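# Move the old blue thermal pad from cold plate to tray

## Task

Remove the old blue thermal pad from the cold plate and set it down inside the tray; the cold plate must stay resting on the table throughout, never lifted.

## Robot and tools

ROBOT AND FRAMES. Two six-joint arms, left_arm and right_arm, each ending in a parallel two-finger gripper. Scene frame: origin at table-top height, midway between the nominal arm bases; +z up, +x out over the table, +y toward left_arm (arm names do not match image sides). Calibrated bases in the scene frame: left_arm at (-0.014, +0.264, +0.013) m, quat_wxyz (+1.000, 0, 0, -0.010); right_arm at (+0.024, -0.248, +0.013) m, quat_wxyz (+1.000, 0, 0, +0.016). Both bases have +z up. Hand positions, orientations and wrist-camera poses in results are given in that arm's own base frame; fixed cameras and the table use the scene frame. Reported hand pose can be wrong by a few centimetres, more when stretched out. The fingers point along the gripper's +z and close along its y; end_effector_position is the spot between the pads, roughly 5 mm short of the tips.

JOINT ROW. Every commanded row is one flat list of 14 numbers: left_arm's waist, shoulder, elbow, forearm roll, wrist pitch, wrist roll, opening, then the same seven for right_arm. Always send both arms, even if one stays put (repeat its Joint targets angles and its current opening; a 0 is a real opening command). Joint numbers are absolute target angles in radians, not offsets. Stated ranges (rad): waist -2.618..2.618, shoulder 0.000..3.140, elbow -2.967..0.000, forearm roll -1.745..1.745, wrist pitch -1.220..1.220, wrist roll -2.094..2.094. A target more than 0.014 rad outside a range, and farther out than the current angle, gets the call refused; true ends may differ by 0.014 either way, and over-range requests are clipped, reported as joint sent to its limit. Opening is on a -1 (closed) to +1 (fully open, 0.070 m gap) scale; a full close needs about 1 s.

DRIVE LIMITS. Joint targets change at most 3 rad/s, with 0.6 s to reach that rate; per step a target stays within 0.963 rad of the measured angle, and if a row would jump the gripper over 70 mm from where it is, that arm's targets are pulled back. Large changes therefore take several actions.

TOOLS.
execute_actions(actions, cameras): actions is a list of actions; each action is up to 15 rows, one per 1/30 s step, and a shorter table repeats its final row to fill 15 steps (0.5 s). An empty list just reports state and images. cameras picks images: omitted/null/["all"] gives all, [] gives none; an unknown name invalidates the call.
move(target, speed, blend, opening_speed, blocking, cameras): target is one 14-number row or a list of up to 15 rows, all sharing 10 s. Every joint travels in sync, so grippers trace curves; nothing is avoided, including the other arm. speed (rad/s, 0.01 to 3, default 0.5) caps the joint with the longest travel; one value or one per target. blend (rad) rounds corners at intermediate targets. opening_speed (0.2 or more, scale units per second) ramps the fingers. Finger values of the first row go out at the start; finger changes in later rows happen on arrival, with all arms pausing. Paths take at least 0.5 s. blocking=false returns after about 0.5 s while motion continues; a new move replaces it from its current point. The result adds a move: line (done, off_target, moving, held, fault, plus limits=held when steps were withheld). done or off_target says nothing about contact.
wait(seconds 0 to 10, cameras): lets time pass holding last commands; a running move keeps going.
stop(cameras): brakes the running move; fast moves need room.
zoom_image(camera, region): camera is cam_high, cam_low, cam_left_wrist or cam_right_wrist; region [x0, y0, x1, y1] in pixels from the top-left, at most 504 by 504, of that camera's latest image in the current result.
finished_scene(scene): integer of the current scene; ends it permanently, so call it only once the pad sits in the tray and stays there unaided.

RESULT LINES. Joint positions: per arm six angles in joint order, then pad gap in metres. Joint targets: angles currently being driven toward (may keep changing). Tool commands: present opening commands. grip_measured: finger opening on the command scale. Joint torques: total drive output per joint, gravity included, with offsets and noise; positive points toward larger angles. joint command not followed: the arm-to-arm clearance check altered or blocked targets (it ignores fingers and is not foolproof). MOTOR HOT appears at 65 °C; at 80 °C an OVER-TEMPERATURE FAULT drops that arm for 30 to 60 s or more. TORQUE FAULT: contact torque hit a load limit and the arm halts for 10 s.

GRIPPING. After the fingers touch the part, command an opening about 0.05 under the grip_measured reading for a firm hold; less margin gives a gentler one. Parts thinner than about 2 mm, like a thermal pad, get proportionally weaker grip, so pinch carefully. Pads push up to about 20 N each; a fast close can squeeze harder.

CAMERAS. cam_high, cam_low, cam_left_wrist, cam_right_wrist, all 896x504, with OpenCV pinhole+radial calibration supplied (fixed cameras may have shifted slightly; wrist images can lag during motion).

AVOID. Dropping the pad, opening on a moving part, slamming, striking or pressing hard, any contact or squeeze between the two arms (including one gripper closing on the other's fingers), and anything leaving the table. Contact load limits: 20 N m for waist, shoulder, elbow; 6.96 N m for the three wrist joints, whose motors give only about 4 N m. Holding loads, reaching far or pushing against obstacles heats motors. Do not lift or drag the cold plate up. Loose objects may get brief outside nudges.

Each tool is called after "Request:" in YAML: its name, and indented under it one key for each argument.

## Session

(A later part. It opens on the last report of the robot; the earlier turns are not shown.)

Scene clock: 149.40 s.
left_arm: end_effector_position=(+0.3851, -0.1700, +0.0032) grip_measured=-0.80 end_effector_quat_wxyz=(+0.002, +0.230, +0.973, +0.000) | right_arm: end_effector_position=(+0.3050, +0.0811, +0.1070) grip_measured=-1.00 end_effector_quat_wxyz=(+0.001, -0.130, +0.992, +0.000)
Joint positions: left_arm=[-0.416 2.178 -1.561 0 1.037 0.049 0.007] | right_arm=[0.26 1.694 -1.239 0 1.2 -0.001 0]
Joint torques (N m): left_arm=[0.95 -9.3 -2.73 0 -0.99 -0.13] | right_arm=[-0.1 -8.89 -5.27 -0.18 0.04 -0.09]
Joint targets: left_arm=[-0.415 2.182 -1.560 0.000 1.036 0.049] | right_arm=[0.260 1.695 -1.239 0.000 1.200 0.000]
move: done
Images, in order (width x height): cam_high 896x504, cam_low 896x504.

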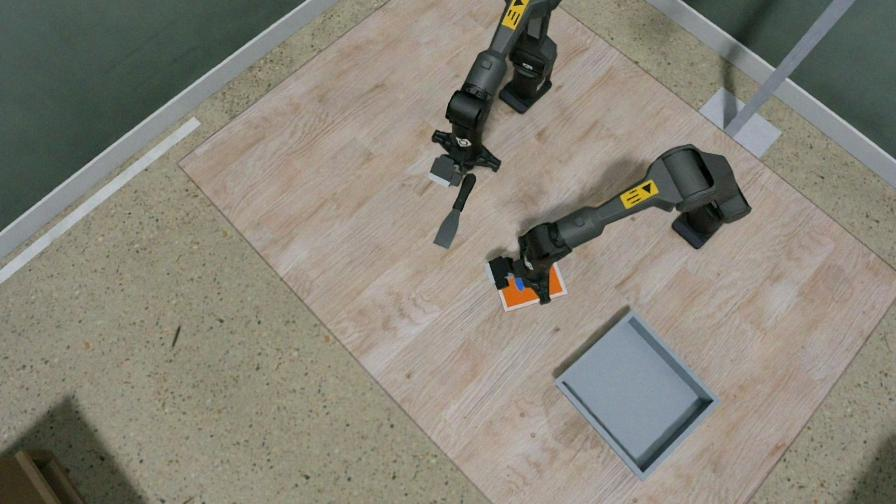

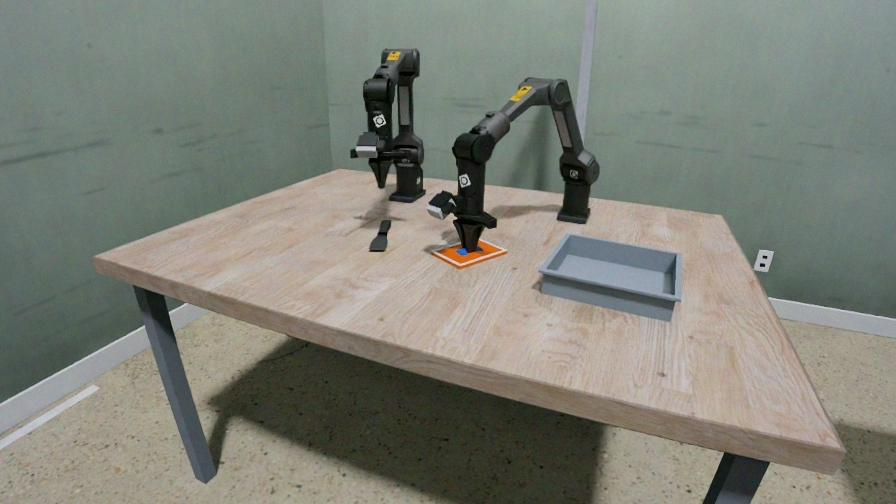

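Request:
move:
  target:
    - [-0.415,2.1787,-1.5626,0,1.042,0.049,1,0.26,1.695,-1.239,0,1.2,0,-1]
    - [-0.415,2.1533,-1.588,0,1.0927,0.049,1,0.26,1.695,-1.239,0,1.2,0,-1]
  speed: 0.1
  opening_speed: 1
  cameras: ["cam_left_wrist","cam_low"]

Request:
zoom_image:
  camera: "cam_left_wrist"
  region: [330, 60, 590, 340]

Scene clock: 177.17 s.
left_arm: end_effector_position=(+0.3844, -0.1698, +0.0201) grip_measured=+0.98 end_effector_quat_wxyz=(+0.000, +0.230, +0.973, +0.000) | right_arm: end_effector_position=(+0.3050, +0.0811, +0.1070) grip_measured=-1.00 end_effector_quat_wxyz=(+0.001, -0.130, +0.992, +0.000)
Joint positions: left_arm=[-0.416 2.153 -1.588 0 1.093 0.049 0.069] | right_arm=[0.26 1.694 -1.239 0 1.2 -0.001 0]
Joint torques (N m): left_arm=[0.01 -13.39 -3.91 0.1 -0.29 -0.03] | right_arm=[-0.11 -8.63 -4.95 -0.1 0.09 -0.09]
Joint targets: left_arm=[-0.415 2.153 -1.588 0.000 1.093 0.049] | right_arm=[0.260 1.695 -1.239 0.000 1.200 0.000]
move: done
cam_left_wrist: T_world_to_cam=[[-0.445996, -0.894846, -0.0183771, 0.0237609], [-0.729042, 0.351295, 0.587443, 0.325068], [-0.519215, 0.275395, -0.809057, 0.385621], [0, 0, 0, 1]] pos_world=[0.447806, -0.19913, 0.121468]
Images, in order (width x height): cam_low 896x504, cam_left_wrist 896x504.

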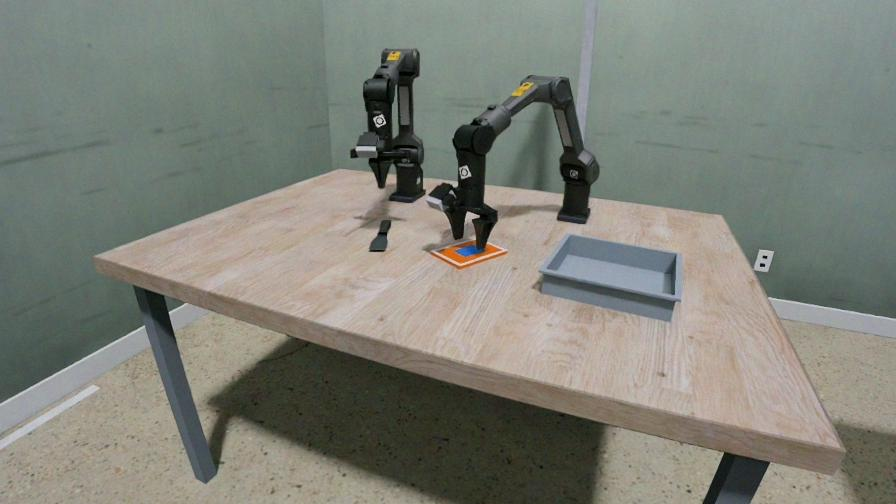

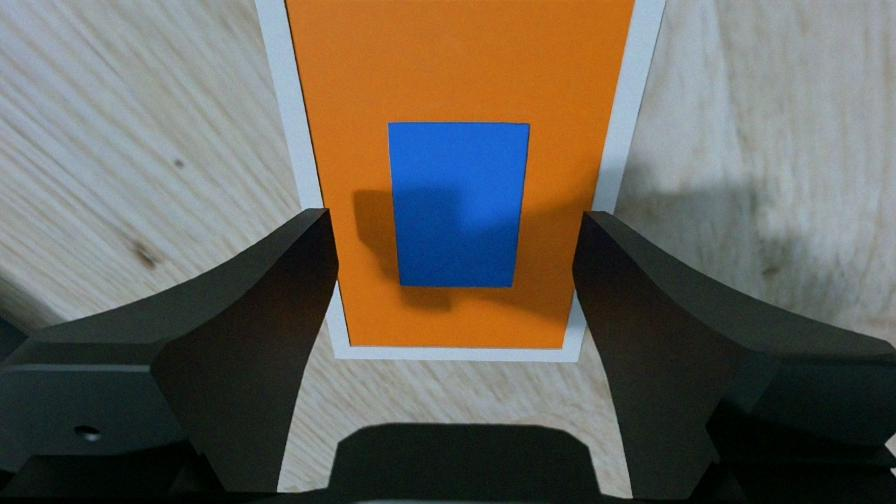

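Scaled by 1.800 (camera's finer frame: 1280x720).

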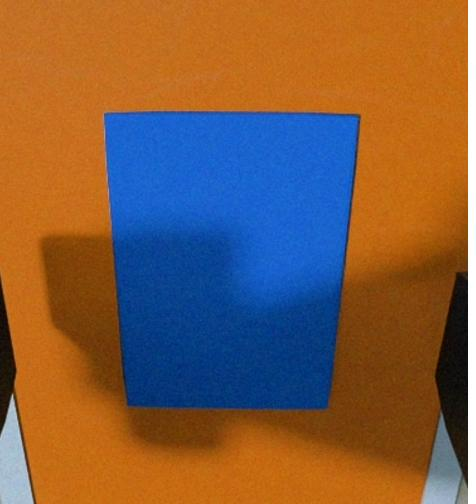

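Request:
move:
  target:
    - [-0.41,2.0532,-1.4118,0,1.0166,0.056,1,0.26,1.695,-1.239,0,1.2,0,-1]
    - [-0.41,2.0532,-1.4118,0,1.0166,0.056,1,0.877,1.8504,-1.1682,0,0.365,0,-1]
    - [-0.41,2.0532,-1.4118,0,1.0166,0.056,1,0.877,1.9497,-1.0881,0,0.1857,0,-1]
  speed: [0.4,0.7,0.3]

Request:
zoom_image:
  camera: "cam_low"
  region: [380, 140, 560, 280]

Scene clock: 195.47 s.
left_arm: end_effector_position=(+0.3574, -0.1558, +0.0202) grip_measured=+0.98 end_effector_quat_wxyz=(+0.000, +0.231, +0.973, +0.000) | right_arm: end_effector_position=(+0.3304, +0.2324, +0.0815) grip_measured=-1.00 end_effector_quat_wxyz=(+0.165, -0.297, +0.939, +0.052)
Joint positions: left_arm=[-0.411 2.053 -1.411 0 1.016 0.055 0.069] | right_arm=[0.613 1.784 -1.197 0 0.722 -0.001 0]
Joint torques (N m): left_arm=[0.86 -10.59 -4.24 0.06 -0.08 -0.05] | right_arm=[0.17 -9.66 -5.83 0 -0.43 -0.09]
Joint targets: left_arm=[-0.410 2.053 -1.412 0.000 1.017 0.056] | right_arm=[0.614 1.784 -1.198 0.000 0.722 0.000]
move: held (right_arm; a check stopped the path); path passed 1 of 3 targets; limits=held; right_arm: the wrist pitch is farthest, 0.536 rad from its target
joint command not followed: on one or more control steps a check withheld the commanded joint targets of the right arm, and it was not sent them on those steps.
cause: the commanded joint targets, or the way to them, would bring a part of the robot too close to another arm (a part of this arm just beyond the wrist roll and a part of the left arm just beyond the wrist pitch, at the place that arm is still heading or pushing toward).
cam_left_wrist: T_world_to_cam=[[-0.447124, -0.894281, -0.0184716, 0.0248404], [-0.728792, 0.352254, 0.587179, 0.300453], [-0.518596, 0.276003, -0.809247, 0.367785], [0, 0, 0, 1]] pos_world=[0.420806, -0.185131, 0.121668]
cam_right_wrist: T_world_to_cam=[[0.573014, -0.819429, 0.0138392, -0.00100338], [-0.792368, -0.54962, 0.264709, 0.367856], [-0.209303, -0.162647, -0.964229, 0.311273], [0, 0, 0, 1]] pos_world=[0.357202, 0.251986, 0.202778]

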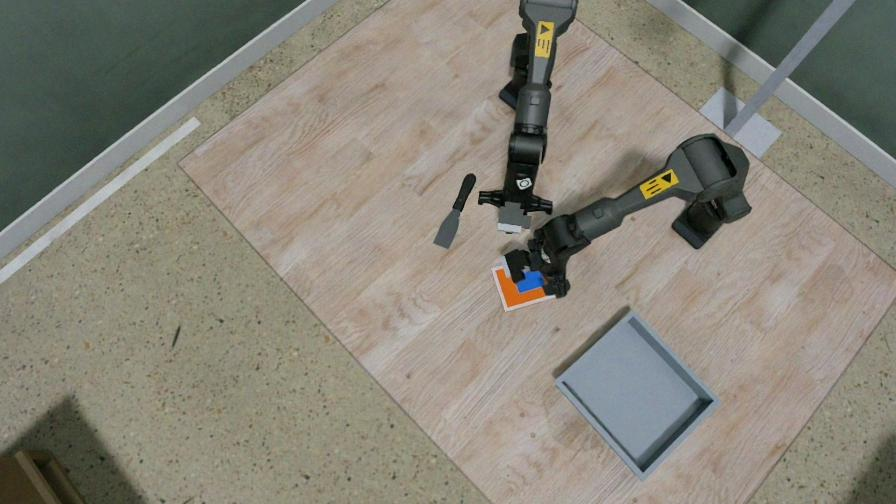

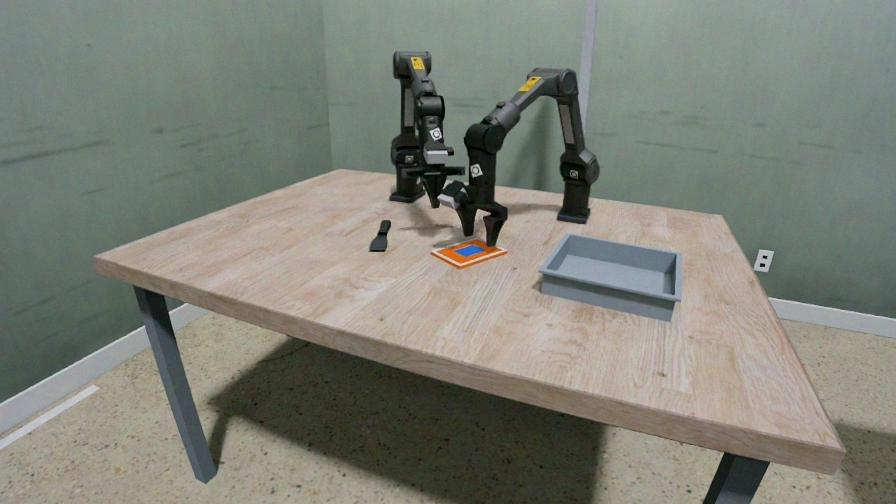

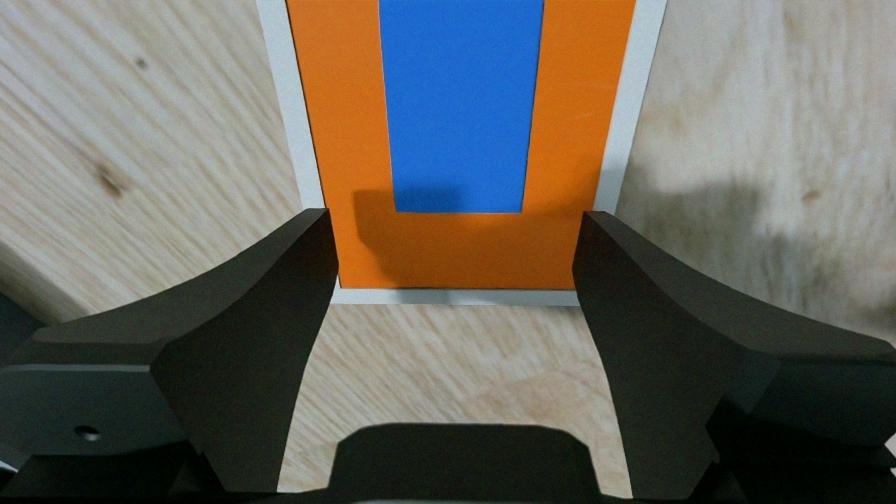

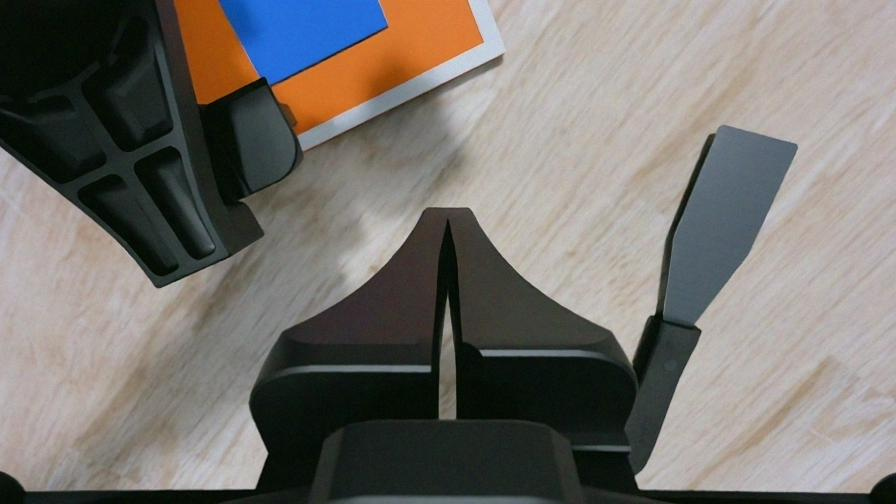

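Scaled by 2.800 (camera's finer frame: 1280x720).

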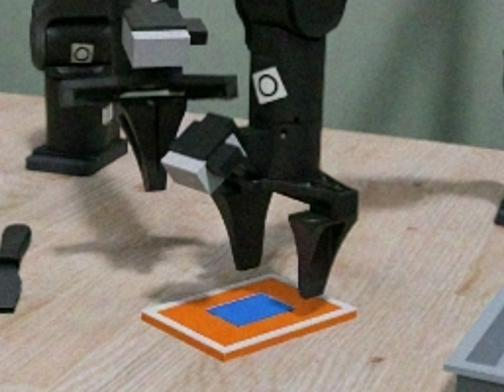

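Request:
move:
  target:
    - [-0.406,1.5621,-0.5384,0,-0.151,0,-1,0.614,1.784,-1.198,0,0.722,0,-1]
    - [-0.406,1.5621,-0.5384,0,-0.151,0,-1,0.795,2.2351,-1.7718,0,1.072,1.313,1]
  speed: [0.7,0.6]

Request:
zoom_image:
  camera: "cam_low"
  region: [380, 140, 560, 280]

Scene clock: 240.20 s.
left_arm: end_effector_position=(+0.3298, -0.1418, +0.0597) grip_measured=-1.00 end_effector_quat_wxyz=(+0.375, +0.186, +0.905, -0.077) | right_arm: end_effector_position=(+0.3352, +0.3181, +0.0431) grip_measured=-1.00 end_effector_quat_wxyz=(+0.052, +0.142, +0.986, +0.066)
Joint positions: left_arm=[-0.406 1.562 -0.538 0 -0.151 0 0] | right_arm=[0.759 2.144 -1.655 0 1.001 1.046 0]
Joint torques (N m): left_arm=[1.11 -4.87 -3.97 -0.07 -1.16 -0.13] | right_arm=[-1.11 -12.52 -5.06 0.02 -0.15 0.19]
Joint targets: left_arm=[-0.406 1.562 -0.538 0.000 -0.151 0.000] | right_arm=[0.758 2.144 -1.656 0.000 1.001 1.047]
Tool commands: left_gripper/opening=-1.0 right_gripper/opening=-1.0
move: held (right_arm; a check stopped the path); path passed 1 of 2 targets; target 2's new numbers were not sent; limits=held; right_arm: the wrist roll is farthest, 0.267 rad from its target
joint command not followed: on one or more control steps a check withheld the commanded joint targets of the right arm, and it was not sent them on those steps.
cause: the commanded joint targets, or the way to them, would bring a part of the robot too close to another arm (a part of this arm just beyond the wrist pitch and a part of the left arm just beyond the wrist roll).
cam_left_wrist: T_world_to_cam=[[-0.381008, -0.924501, -0.0114658, -0.000909434], [-0.912486, 0.377997, -0.156485, 0.360903], [0.149004, -0.0491595, -0.987614, 0.12592], [0, 0, 0, 1]] pos_world=[0.31021, -0.131071, 0.180825]
cam_right_wrist: T_world_to_cam=[[-0.273916, -0.952753, -0.131272, 0.399569], [-0.846785, 0.1742, 0.502603, 0.206548], [-0.455989, 0.24883, -0.854493, 0.236298], [0, 0, 0, 1]] pos_world=[0.392099, 0.285912, 0.150555]

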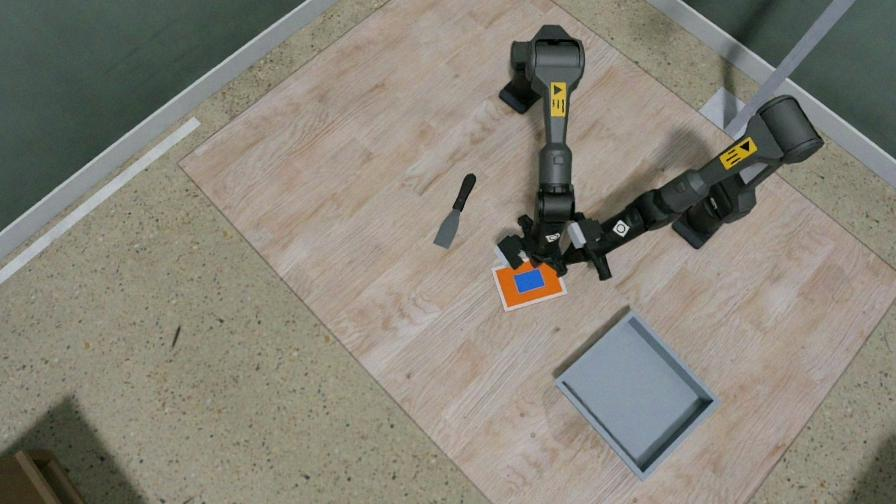

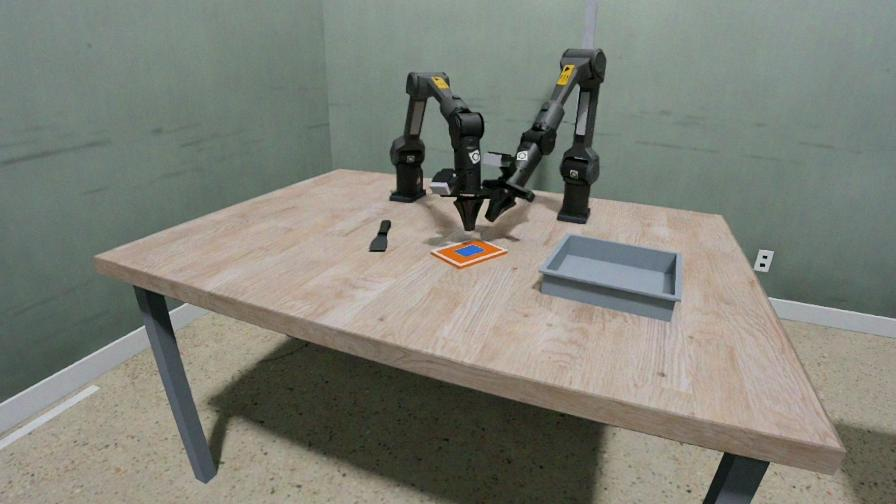

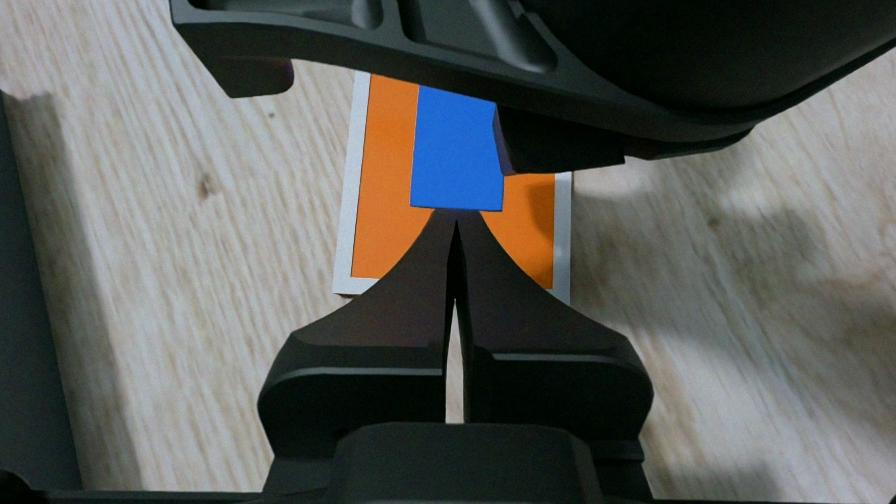

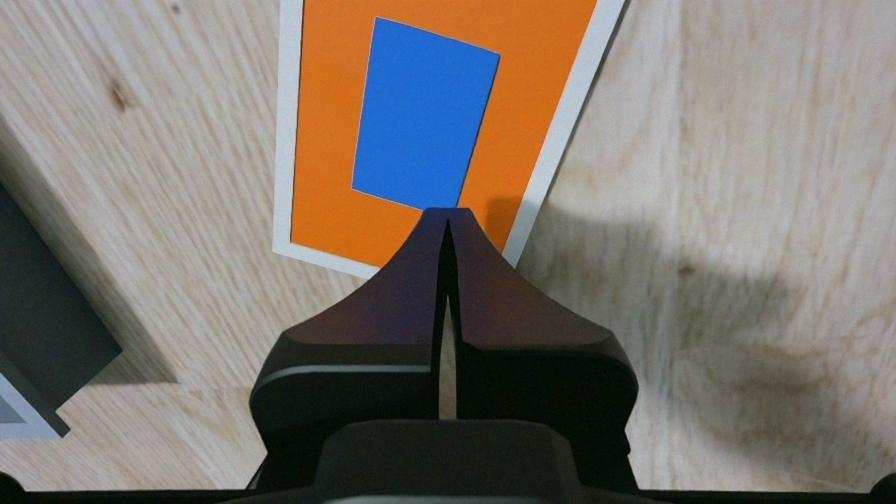

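Scaled by 2.800 (camera's finer frame: 1280x720).

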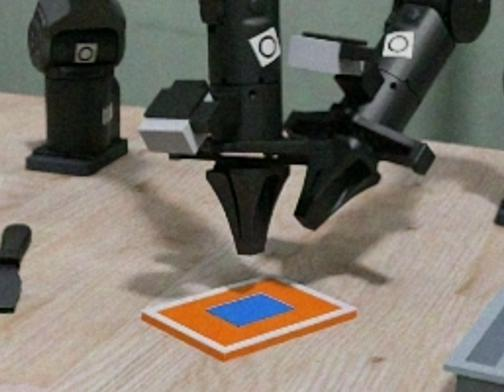

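Request:
move:
  target:
    - [-0.406,1.8242,-0.2989,0,-0.9146,0,-1,0.758,2.144,-1.656,0,1.001,1.047,-1]
    - [-0.406,1.8242,-0.2989,0,-0.9146,0,-1,0.795,2.2351,-1.7718,0,1.072,1.313,1]
  speed: [0.5,0.4]

Request:
zoom_image:
  camera: "cam_low"
  region: [380, 140, 560, 280]

Scene clock: 262.87 s.
left_arm: end_effector_position=(+0.3261, -0.1402, +0.0298) grip_measured=-1.00 end_effector_quat_wxyz=(+0.489, +0.174, +0.848, -0.101) | right_arm: end_effector_position=(+0.3313, +0.3376, +0.0296) grip_measured=+1.00 end_effector_quat_wxyz=(+0.030, +0.256, +0.965, +0.053)
Joint positions: left_arm=[-0.406 1.825 -0.298 0 -0.915 0 0] | right_arm=[0.795 2.236 -1.772 0 1.072 1.313 0.07]
Joint torques (N m): left_arm=[0.59 -8.12 -2.42 -0.1 -1.35 -0.09] | right_arm=[-1.24 -13.92 -4.66 -0.08 -0.15 -0.1]
Joint targets: left_arm=[-0.406 1.824 -0.299 0.000 -0.915 0.000] | right_arm=[0.795 2.235 -1.772 0.000 1.072 1.313]
move: done
cam_left_wrist: T_world_to_cam=[[-0.37858, -0.925538, -0.00750757, -0.00214613], [-0.844487, 0.348724, -0.406488, 0.33339], [0.378838, -0.147548, -0.913625, 0.0060573], [0, 0, 0, 1]] pos_world=[0.278437, -0.117354, 0.141037]
cam_right_wrist: T_world_to_cam=[[-0.49002, -0.86545, -0.104294, 0.456599], [-0.753727, 0.360549, 0.549454, 0.111609], [-0.437922, 0.347853, -0.828989, 0.177935], [0, 0, 0, 1]] pos_world=[0.385787, 0.293028, 0.133803]

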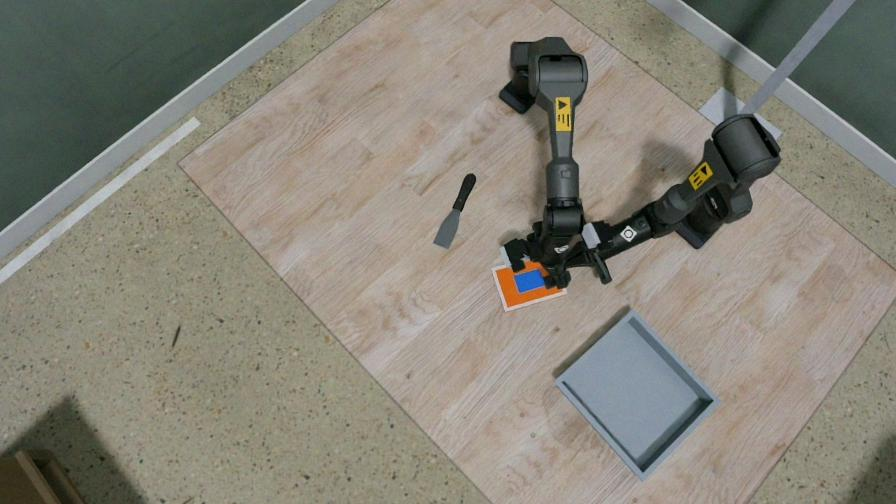

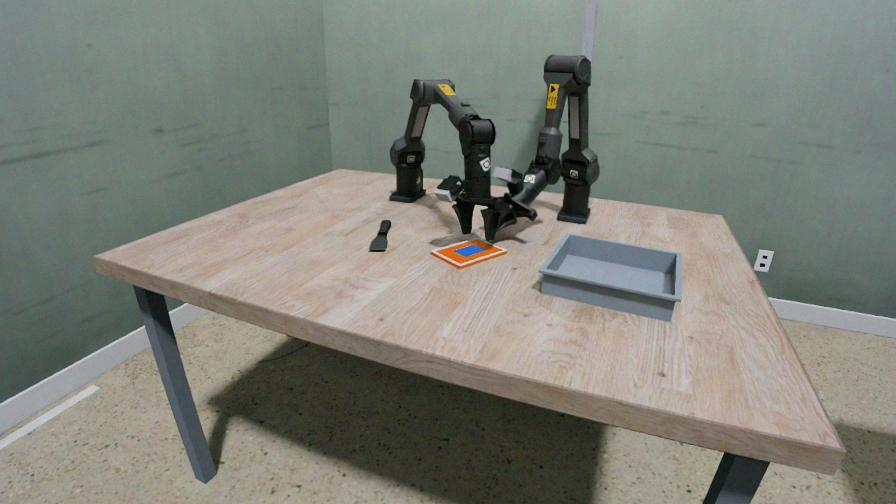

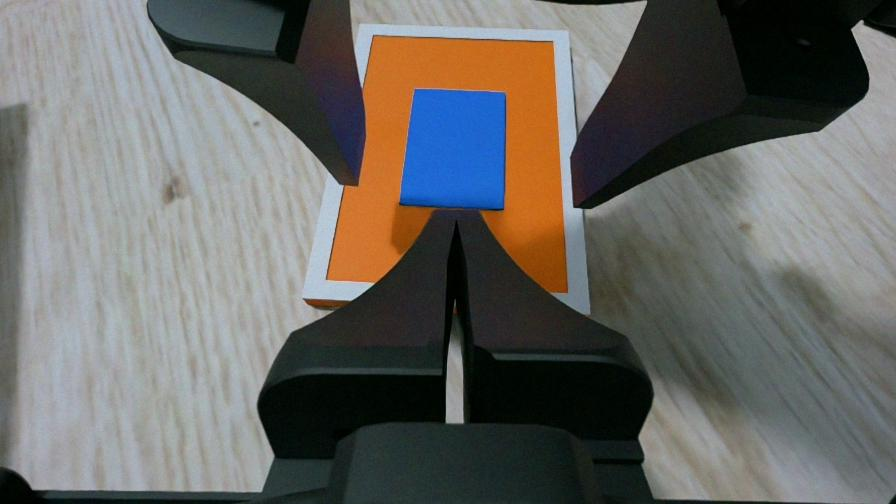

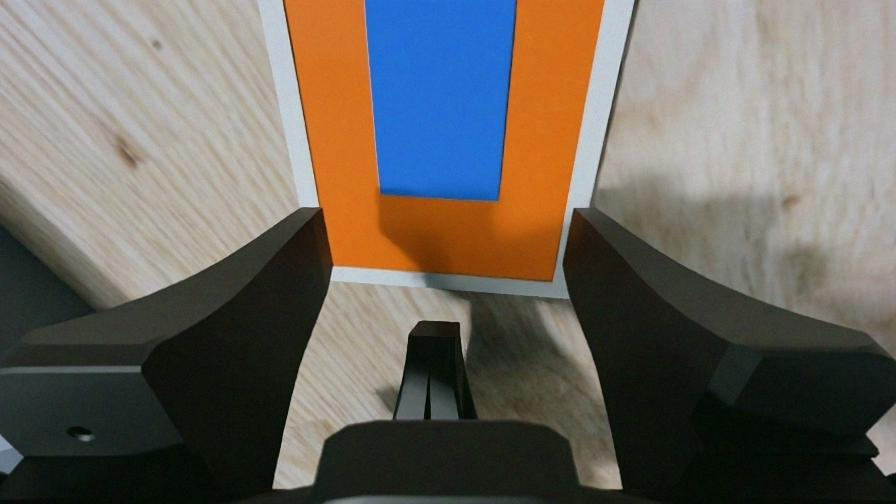

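Scaled by 2.800 (camera's finer frame: 1280x720).

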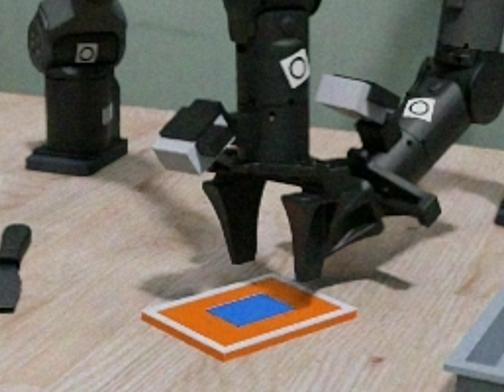

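Request:
move:
  target:
    - [-0.406,1.8242,-0.2989,0,-0.9146,0,-1,0.7786,2.3396,-1.8747,0,1.1233,1.31,1]
    - [-0.406,1.8242,-0.2989,0,-0.9146,0,-1,0.7786,2.3449,-1.8679,0,1.1113,1.31,1]
  speed: [0.2,0.02]
  cameras: ["cam_right_wrist","cam_low"]

Request:
zoom_image:
  camera: "cam_low"
  region: [420, 200, 520, 280]

Scene clock: 283.87 s.
left_arm: end_effector_position=(+0.3261, -0.1402, +0.0298) grip_measured=-1.00 end_effector_quat_wxyz=(+0.489, +0.174, +0.848, -0.101) | right_arm: end_effector_position=(+0.3423, +0.3380, +0.0054) grip_measured=+1.00 end_effector_quat_wxyz=(+0.019, +0.262, +0.964, +0.032)
Joint positions: left_arm=[-0.406 1.825 -0.298 0 -0.915 0 0] | right_arm=[0.779 2.338 -1.87 0 1.116 1.31 0.07]
Joint torques (N m): left_arm=[0.13 -7.68 -2.38 -0.06 -1.17 -0.2] | right_arm=[-1.79 3.82 -0.71 -0.51 -3.36 -0.19]
Joint targets: left_arm=[-0.406 1.824 -0.299 0.000 -0.915 0.000] | right_arm=[0.779 2.345 -1.868 0.000 1.111 1.310]
move: done
cam_right_wrist: T_world_to_cam=[[-0.503909, -0.861857, -0.0572551, 0.463057], [-0.729892, 0.389432, 0.561783, 0.115027], [-0.46188, 0.324878, -0.825301, 0.17855], [0, 0, 0, 1]] pos_world=[0.399765, 0.296287, 0.109249]
Images, in order (width x height): cam_low 896x504, cam_right_wrist 896x504.

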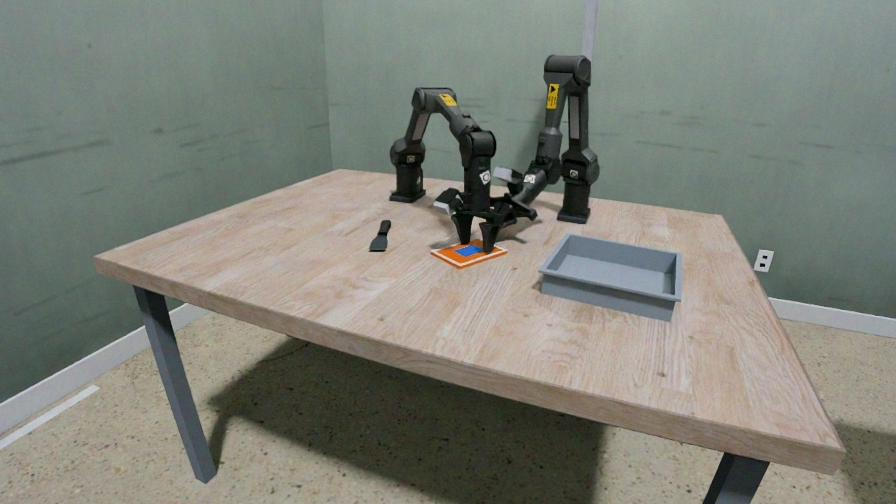

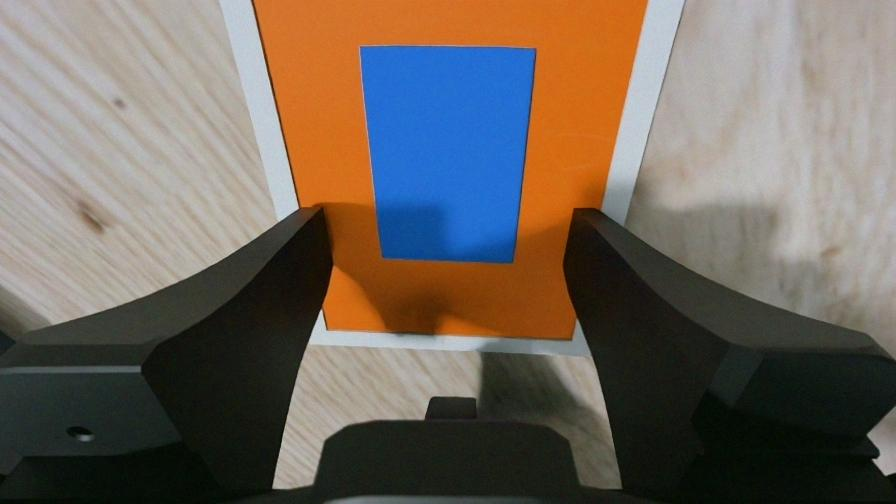

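Scaled by 5.040 (camera's finer frame: 1280x720).

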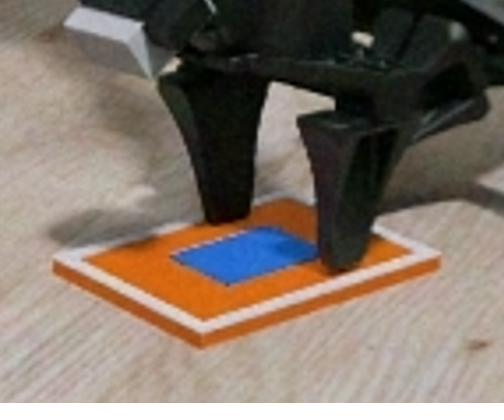

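Request:
move:
  target:
    - [-0.406,1.8242,-0.2989,0,-0.9146,0,-1,0.7786,2.341,-1.873,0,1.12,1.31,1]
    - [-0.406,1.8242,-0.2989,0,-0.9146,0,-1,0.7786,2.341,-1.873,0,1.12,1.31,-1]
  speed: 0.02
  opening_speed: 0.5
  cameras: ["cam_right_wrist","cam_low"]

Request:
zoom_image:
  camera: "cam_low"
  region: [420, 200, 520, 280]

Scene clock: 295.77 s.
left_arm: end_effector_position=(+0.3261, -0.1402, +0.0298) grip_measured=-1.00 end_effector_quat_wxyz=(+0.489, +0.174, +0.848, -0.101) | right_arm: end_effector_position=(+0.3413, +0.3370, +0.0049) grip_measured=-0.85 end_effector_quat_wxyz=(+0.017, +0.262, +0.964, +0.029)
Joint positions: left_arm=[-0.406 1.825 -0.298 0 -0.915 0 0] | right_arm=[0.779 2.34 -1.871 0 1.124 1.31 0.005]
Joint torques (N m): left_arm=[-0.06 -7.46 -2.32 -0.06 -1.2 -0.24] | right_arm=[-1.91 1.37 -0.77 -0.52 -1.87 -0.04]
Joint targets: left_arm=[-0.406 1.824 -0.299 0.000 -0.915 0.000] | right_arm=[0.779 2.341 -1.873 0.000 1.120 1.310]
move: done
cam_right_wrist: T_world_to_cam=[[-0.504208, -0.862147, -0.0497738, 0.461888], [-0.726804, 0.392515, 0.563638, 0.112891], [-0.466401, 0.320366, -0.824521, 0.18105], [0, 0, 0, 1]] pos_world=[0.399379, 0.295902, 0.10864]
Images, in order (width x height): cam_low 896x504, cam_right_wrist 896x504.

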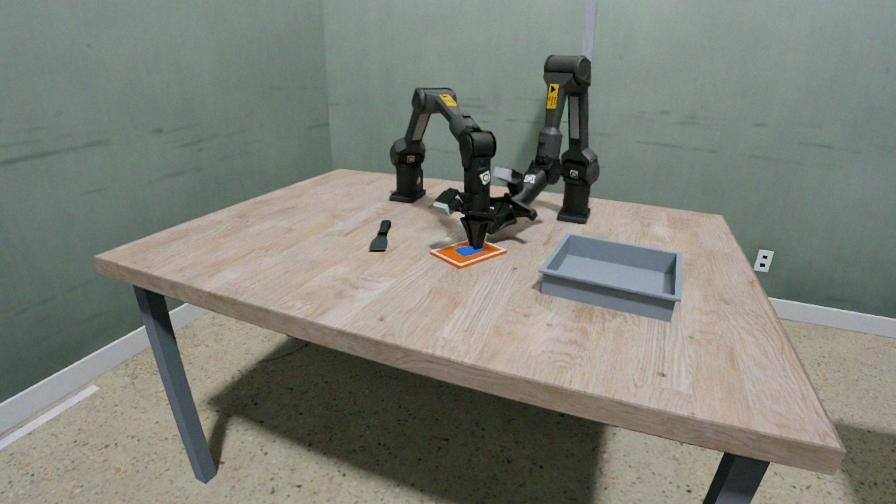

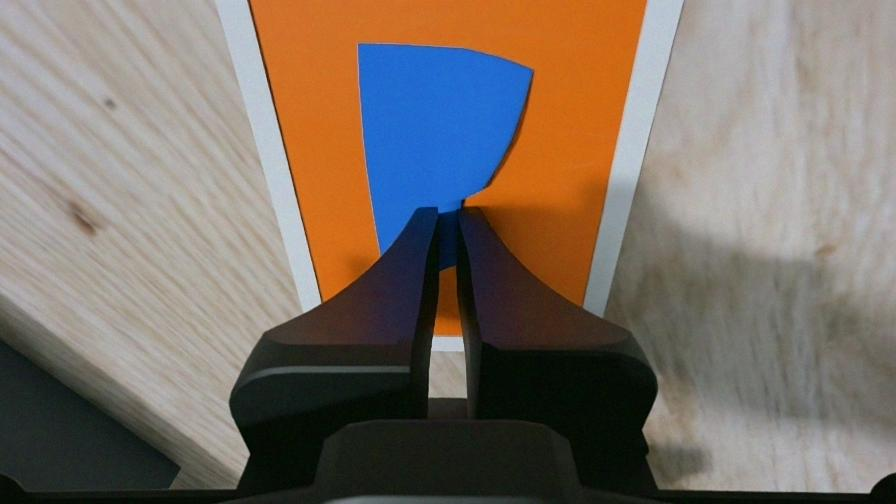

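Scaled by 5.040 (camera's finer frame: 1280x720).

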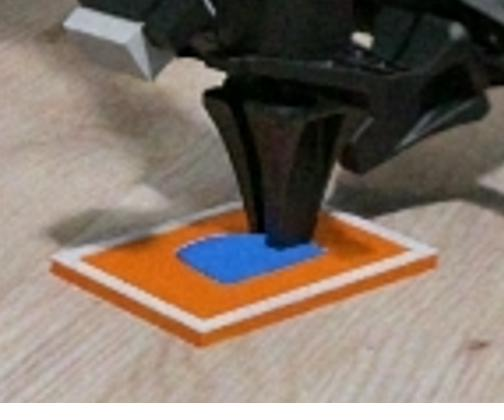

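Request:
move:
  target:
    - [-0.406,1.9587,-0.295,0,-1.0522,0,-1,0.7786,2.341,-1.873,0,1.12,1.31,-1]
    - [-0.406,1.989,-0.295,0,-1.0825,0,-1,0.7786,2.341,-1.873,0,1.12,1.31,-1]
  speed: [0.2,0.04]
  cameras: ["cam_left_wrist","cam_low"]

Request:
zoom_image:
  camera: "cam_low"
  region: [420, 200, 520, 280]

Scene clock: 304.50 s.
left_arm: end_effector_position=(+0.3272, -0.1407, +0.0057) grip_measured=-1.00 end_effector_quat_wxyz=(+0.494, +0.174, +0.846, -0.102) | right_arm: end_effector_position=(+0.3423, +0.3380, +0.0050) grip_measured=-0.86 end_effector_quat_wxyz=(+0.018, +0.262, +0.964, +0.031)
Joint positions: left_arm=[-0.406 1.984 -0.295 0 -1.088 0 0] | right_arm=[0.779 2.341 -1.873 0 1.119 1.31 0.005]
Joint torques (N m): left_arm=[-0.28 5.63 -0.77 -0.05 3.46 -0.23] | right_arm=[0.24 0.8 2.31 0.08 0.1 -0.1]
Joint targets: left_arm=[-0.406 1.989 -0.295 0.000 -1.083 0.000] | right_arm=[0.779 2.341 -1.873 0.000 1.120 1.310]
move: done
cam_left_wrist: T_world_to_cam=[[-0.378502, -0.925572, -0.00734119, -0.0023766], [-0.840436, 0.346988, -0.416254, 0.32314], [0.38782, -0.151383, -0.909219, -0.0199765], [0, 0, 0, 1]] pos_world=[0.278426, -0.11735, 0.116328]
Images, in order (width x height): cam_low 896x504, cam_left_wrist 896x504.

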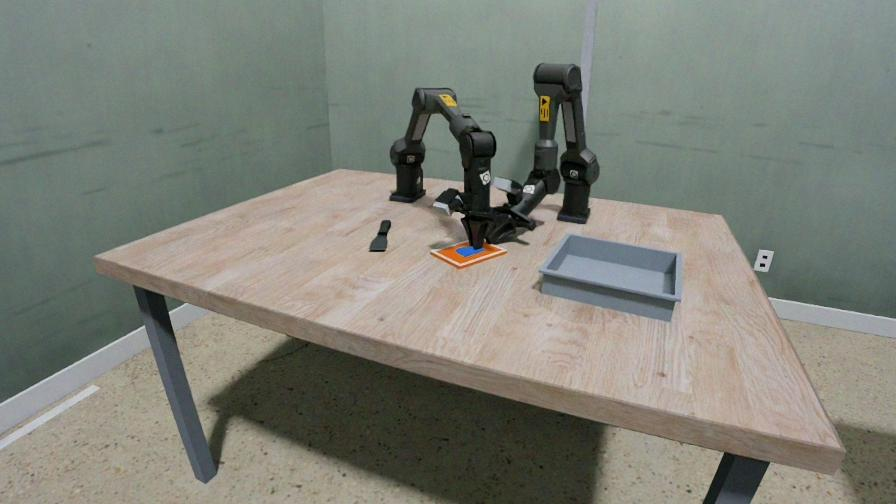

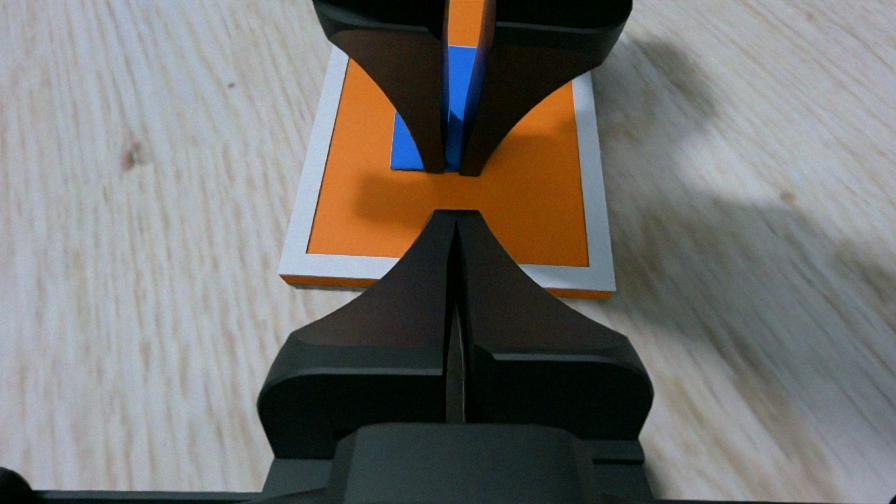

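Scaled by 5.040 (camera's finer frame: 1280x720).

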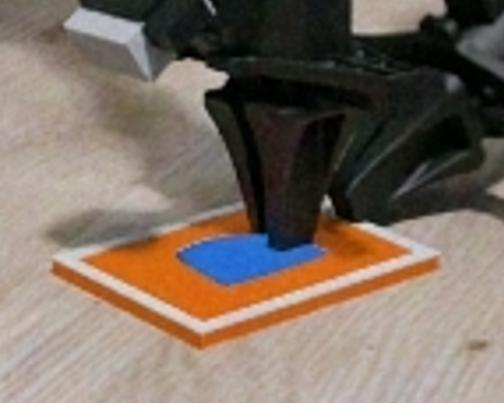

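Request:
move:
  target: [-0.406,1.989,-0.295,0,-1.0825,0,-1,0.7786,2.3239,-1.9015,0,1.1659,1.31,-1]
  speed: 0.03

Request:
zoom_image:
  camera: "cam_low"
  region: [420, 200, 520, 280]

Scene clock: 310.30 s.
left_arm: end_effector_position=(+0.3272, -0.1407, +0.0049) grip_measured=-1.00 end_effector_quat_wxyz=(+0.493, +0.174, +0.846, -0.101) | right_arm: end_effector_position=(+0.3420, +0.3377, +0.0194) grip_measured=-0.92 end_effector_quat_wxyz=(+0.017, +0.262, +0.964, +0.030)
Joint positions: left_arm=[-0.406 1.987 -0.296 0 -1.088 0 0] | right_arm=[0.779 2.324 -1.901 0 1.166 1.31 0.003]
Joint torques (N m): left_arm=[-0.43 8.74 1.8 -0.02 4.98 -0.24] | right_arm=[0.52 -17.62 -6.76 0.7 0.22 -0.05]
Joint targets: left_arm=[-0.406 1.989 -0.295 0.000 -1.083 0.000] | right_arm=[0.779 2.324 -1.901 0.000 1.166 1.310]
move: done
cam_left_wrist: T_world_to_cam=[[-0.378493, -0.925575, -0.00741896, -0.00239257], [-0.841138, 0.347287, -0.414583, 0.323092], [0.386304, -0.150676, -0.909981, -0.0201114], [0, 0, 0, 1]] pos_world=[0.278628, -0.11745, 0.11563]
cam_right_wrist: T_world_to_cam=[[-0.504057, -0.862051, -0.052855, 0.463581], [-0.72812, 0.391236, 0.562828, 0.10583], [-0.464508, 0.322182, -0.824882, 0.191913], [0, 0, 0, 1]] pos_world=[0.399873, 0.296396, 0.123244]

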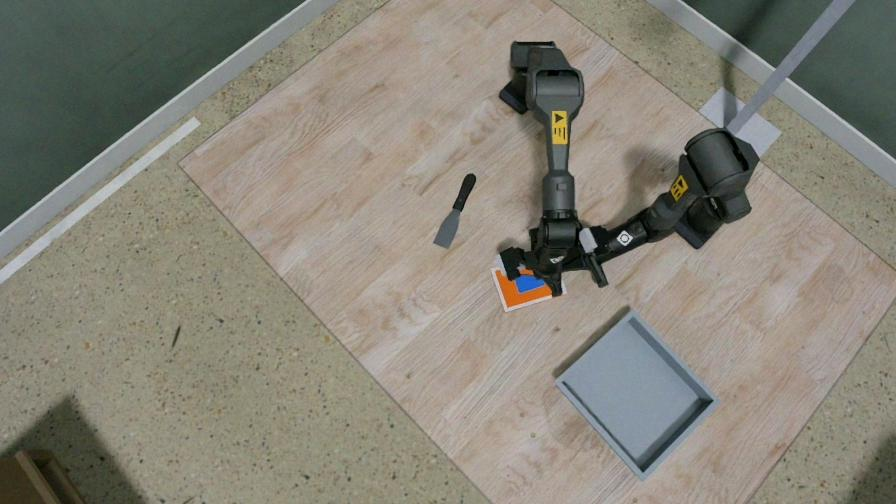

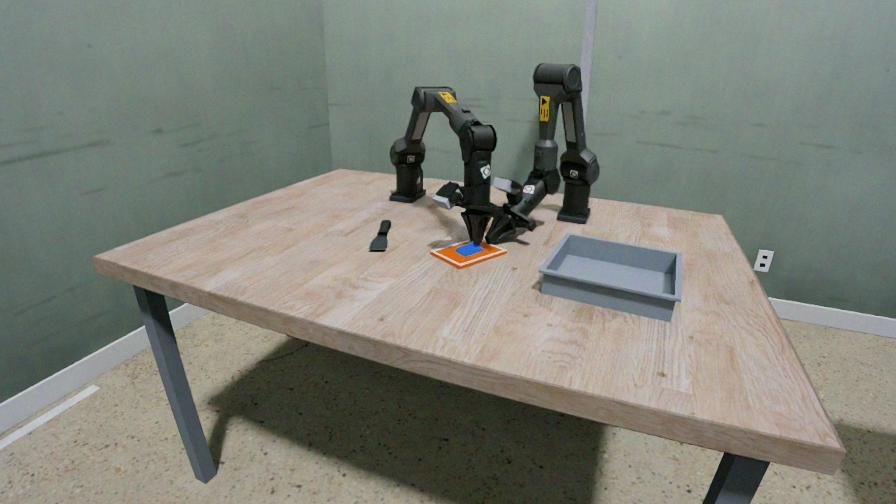

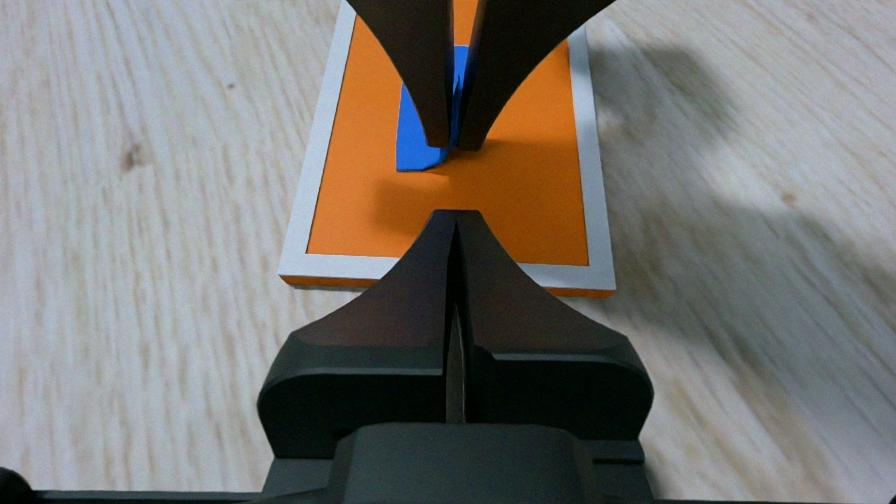

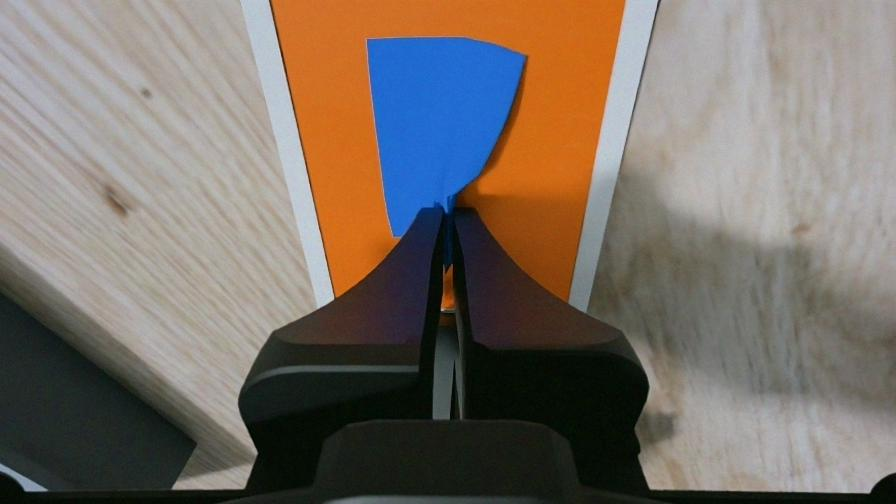

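Scaled by 5.040 (camera's finer frame: 1280x720).

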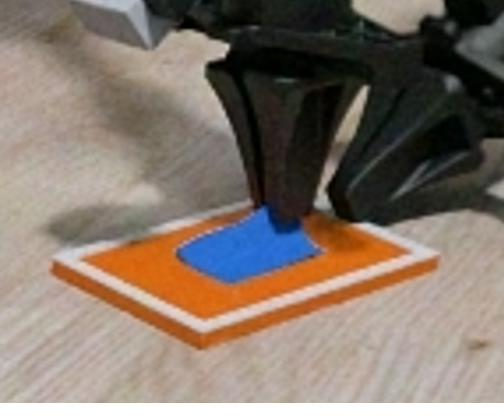

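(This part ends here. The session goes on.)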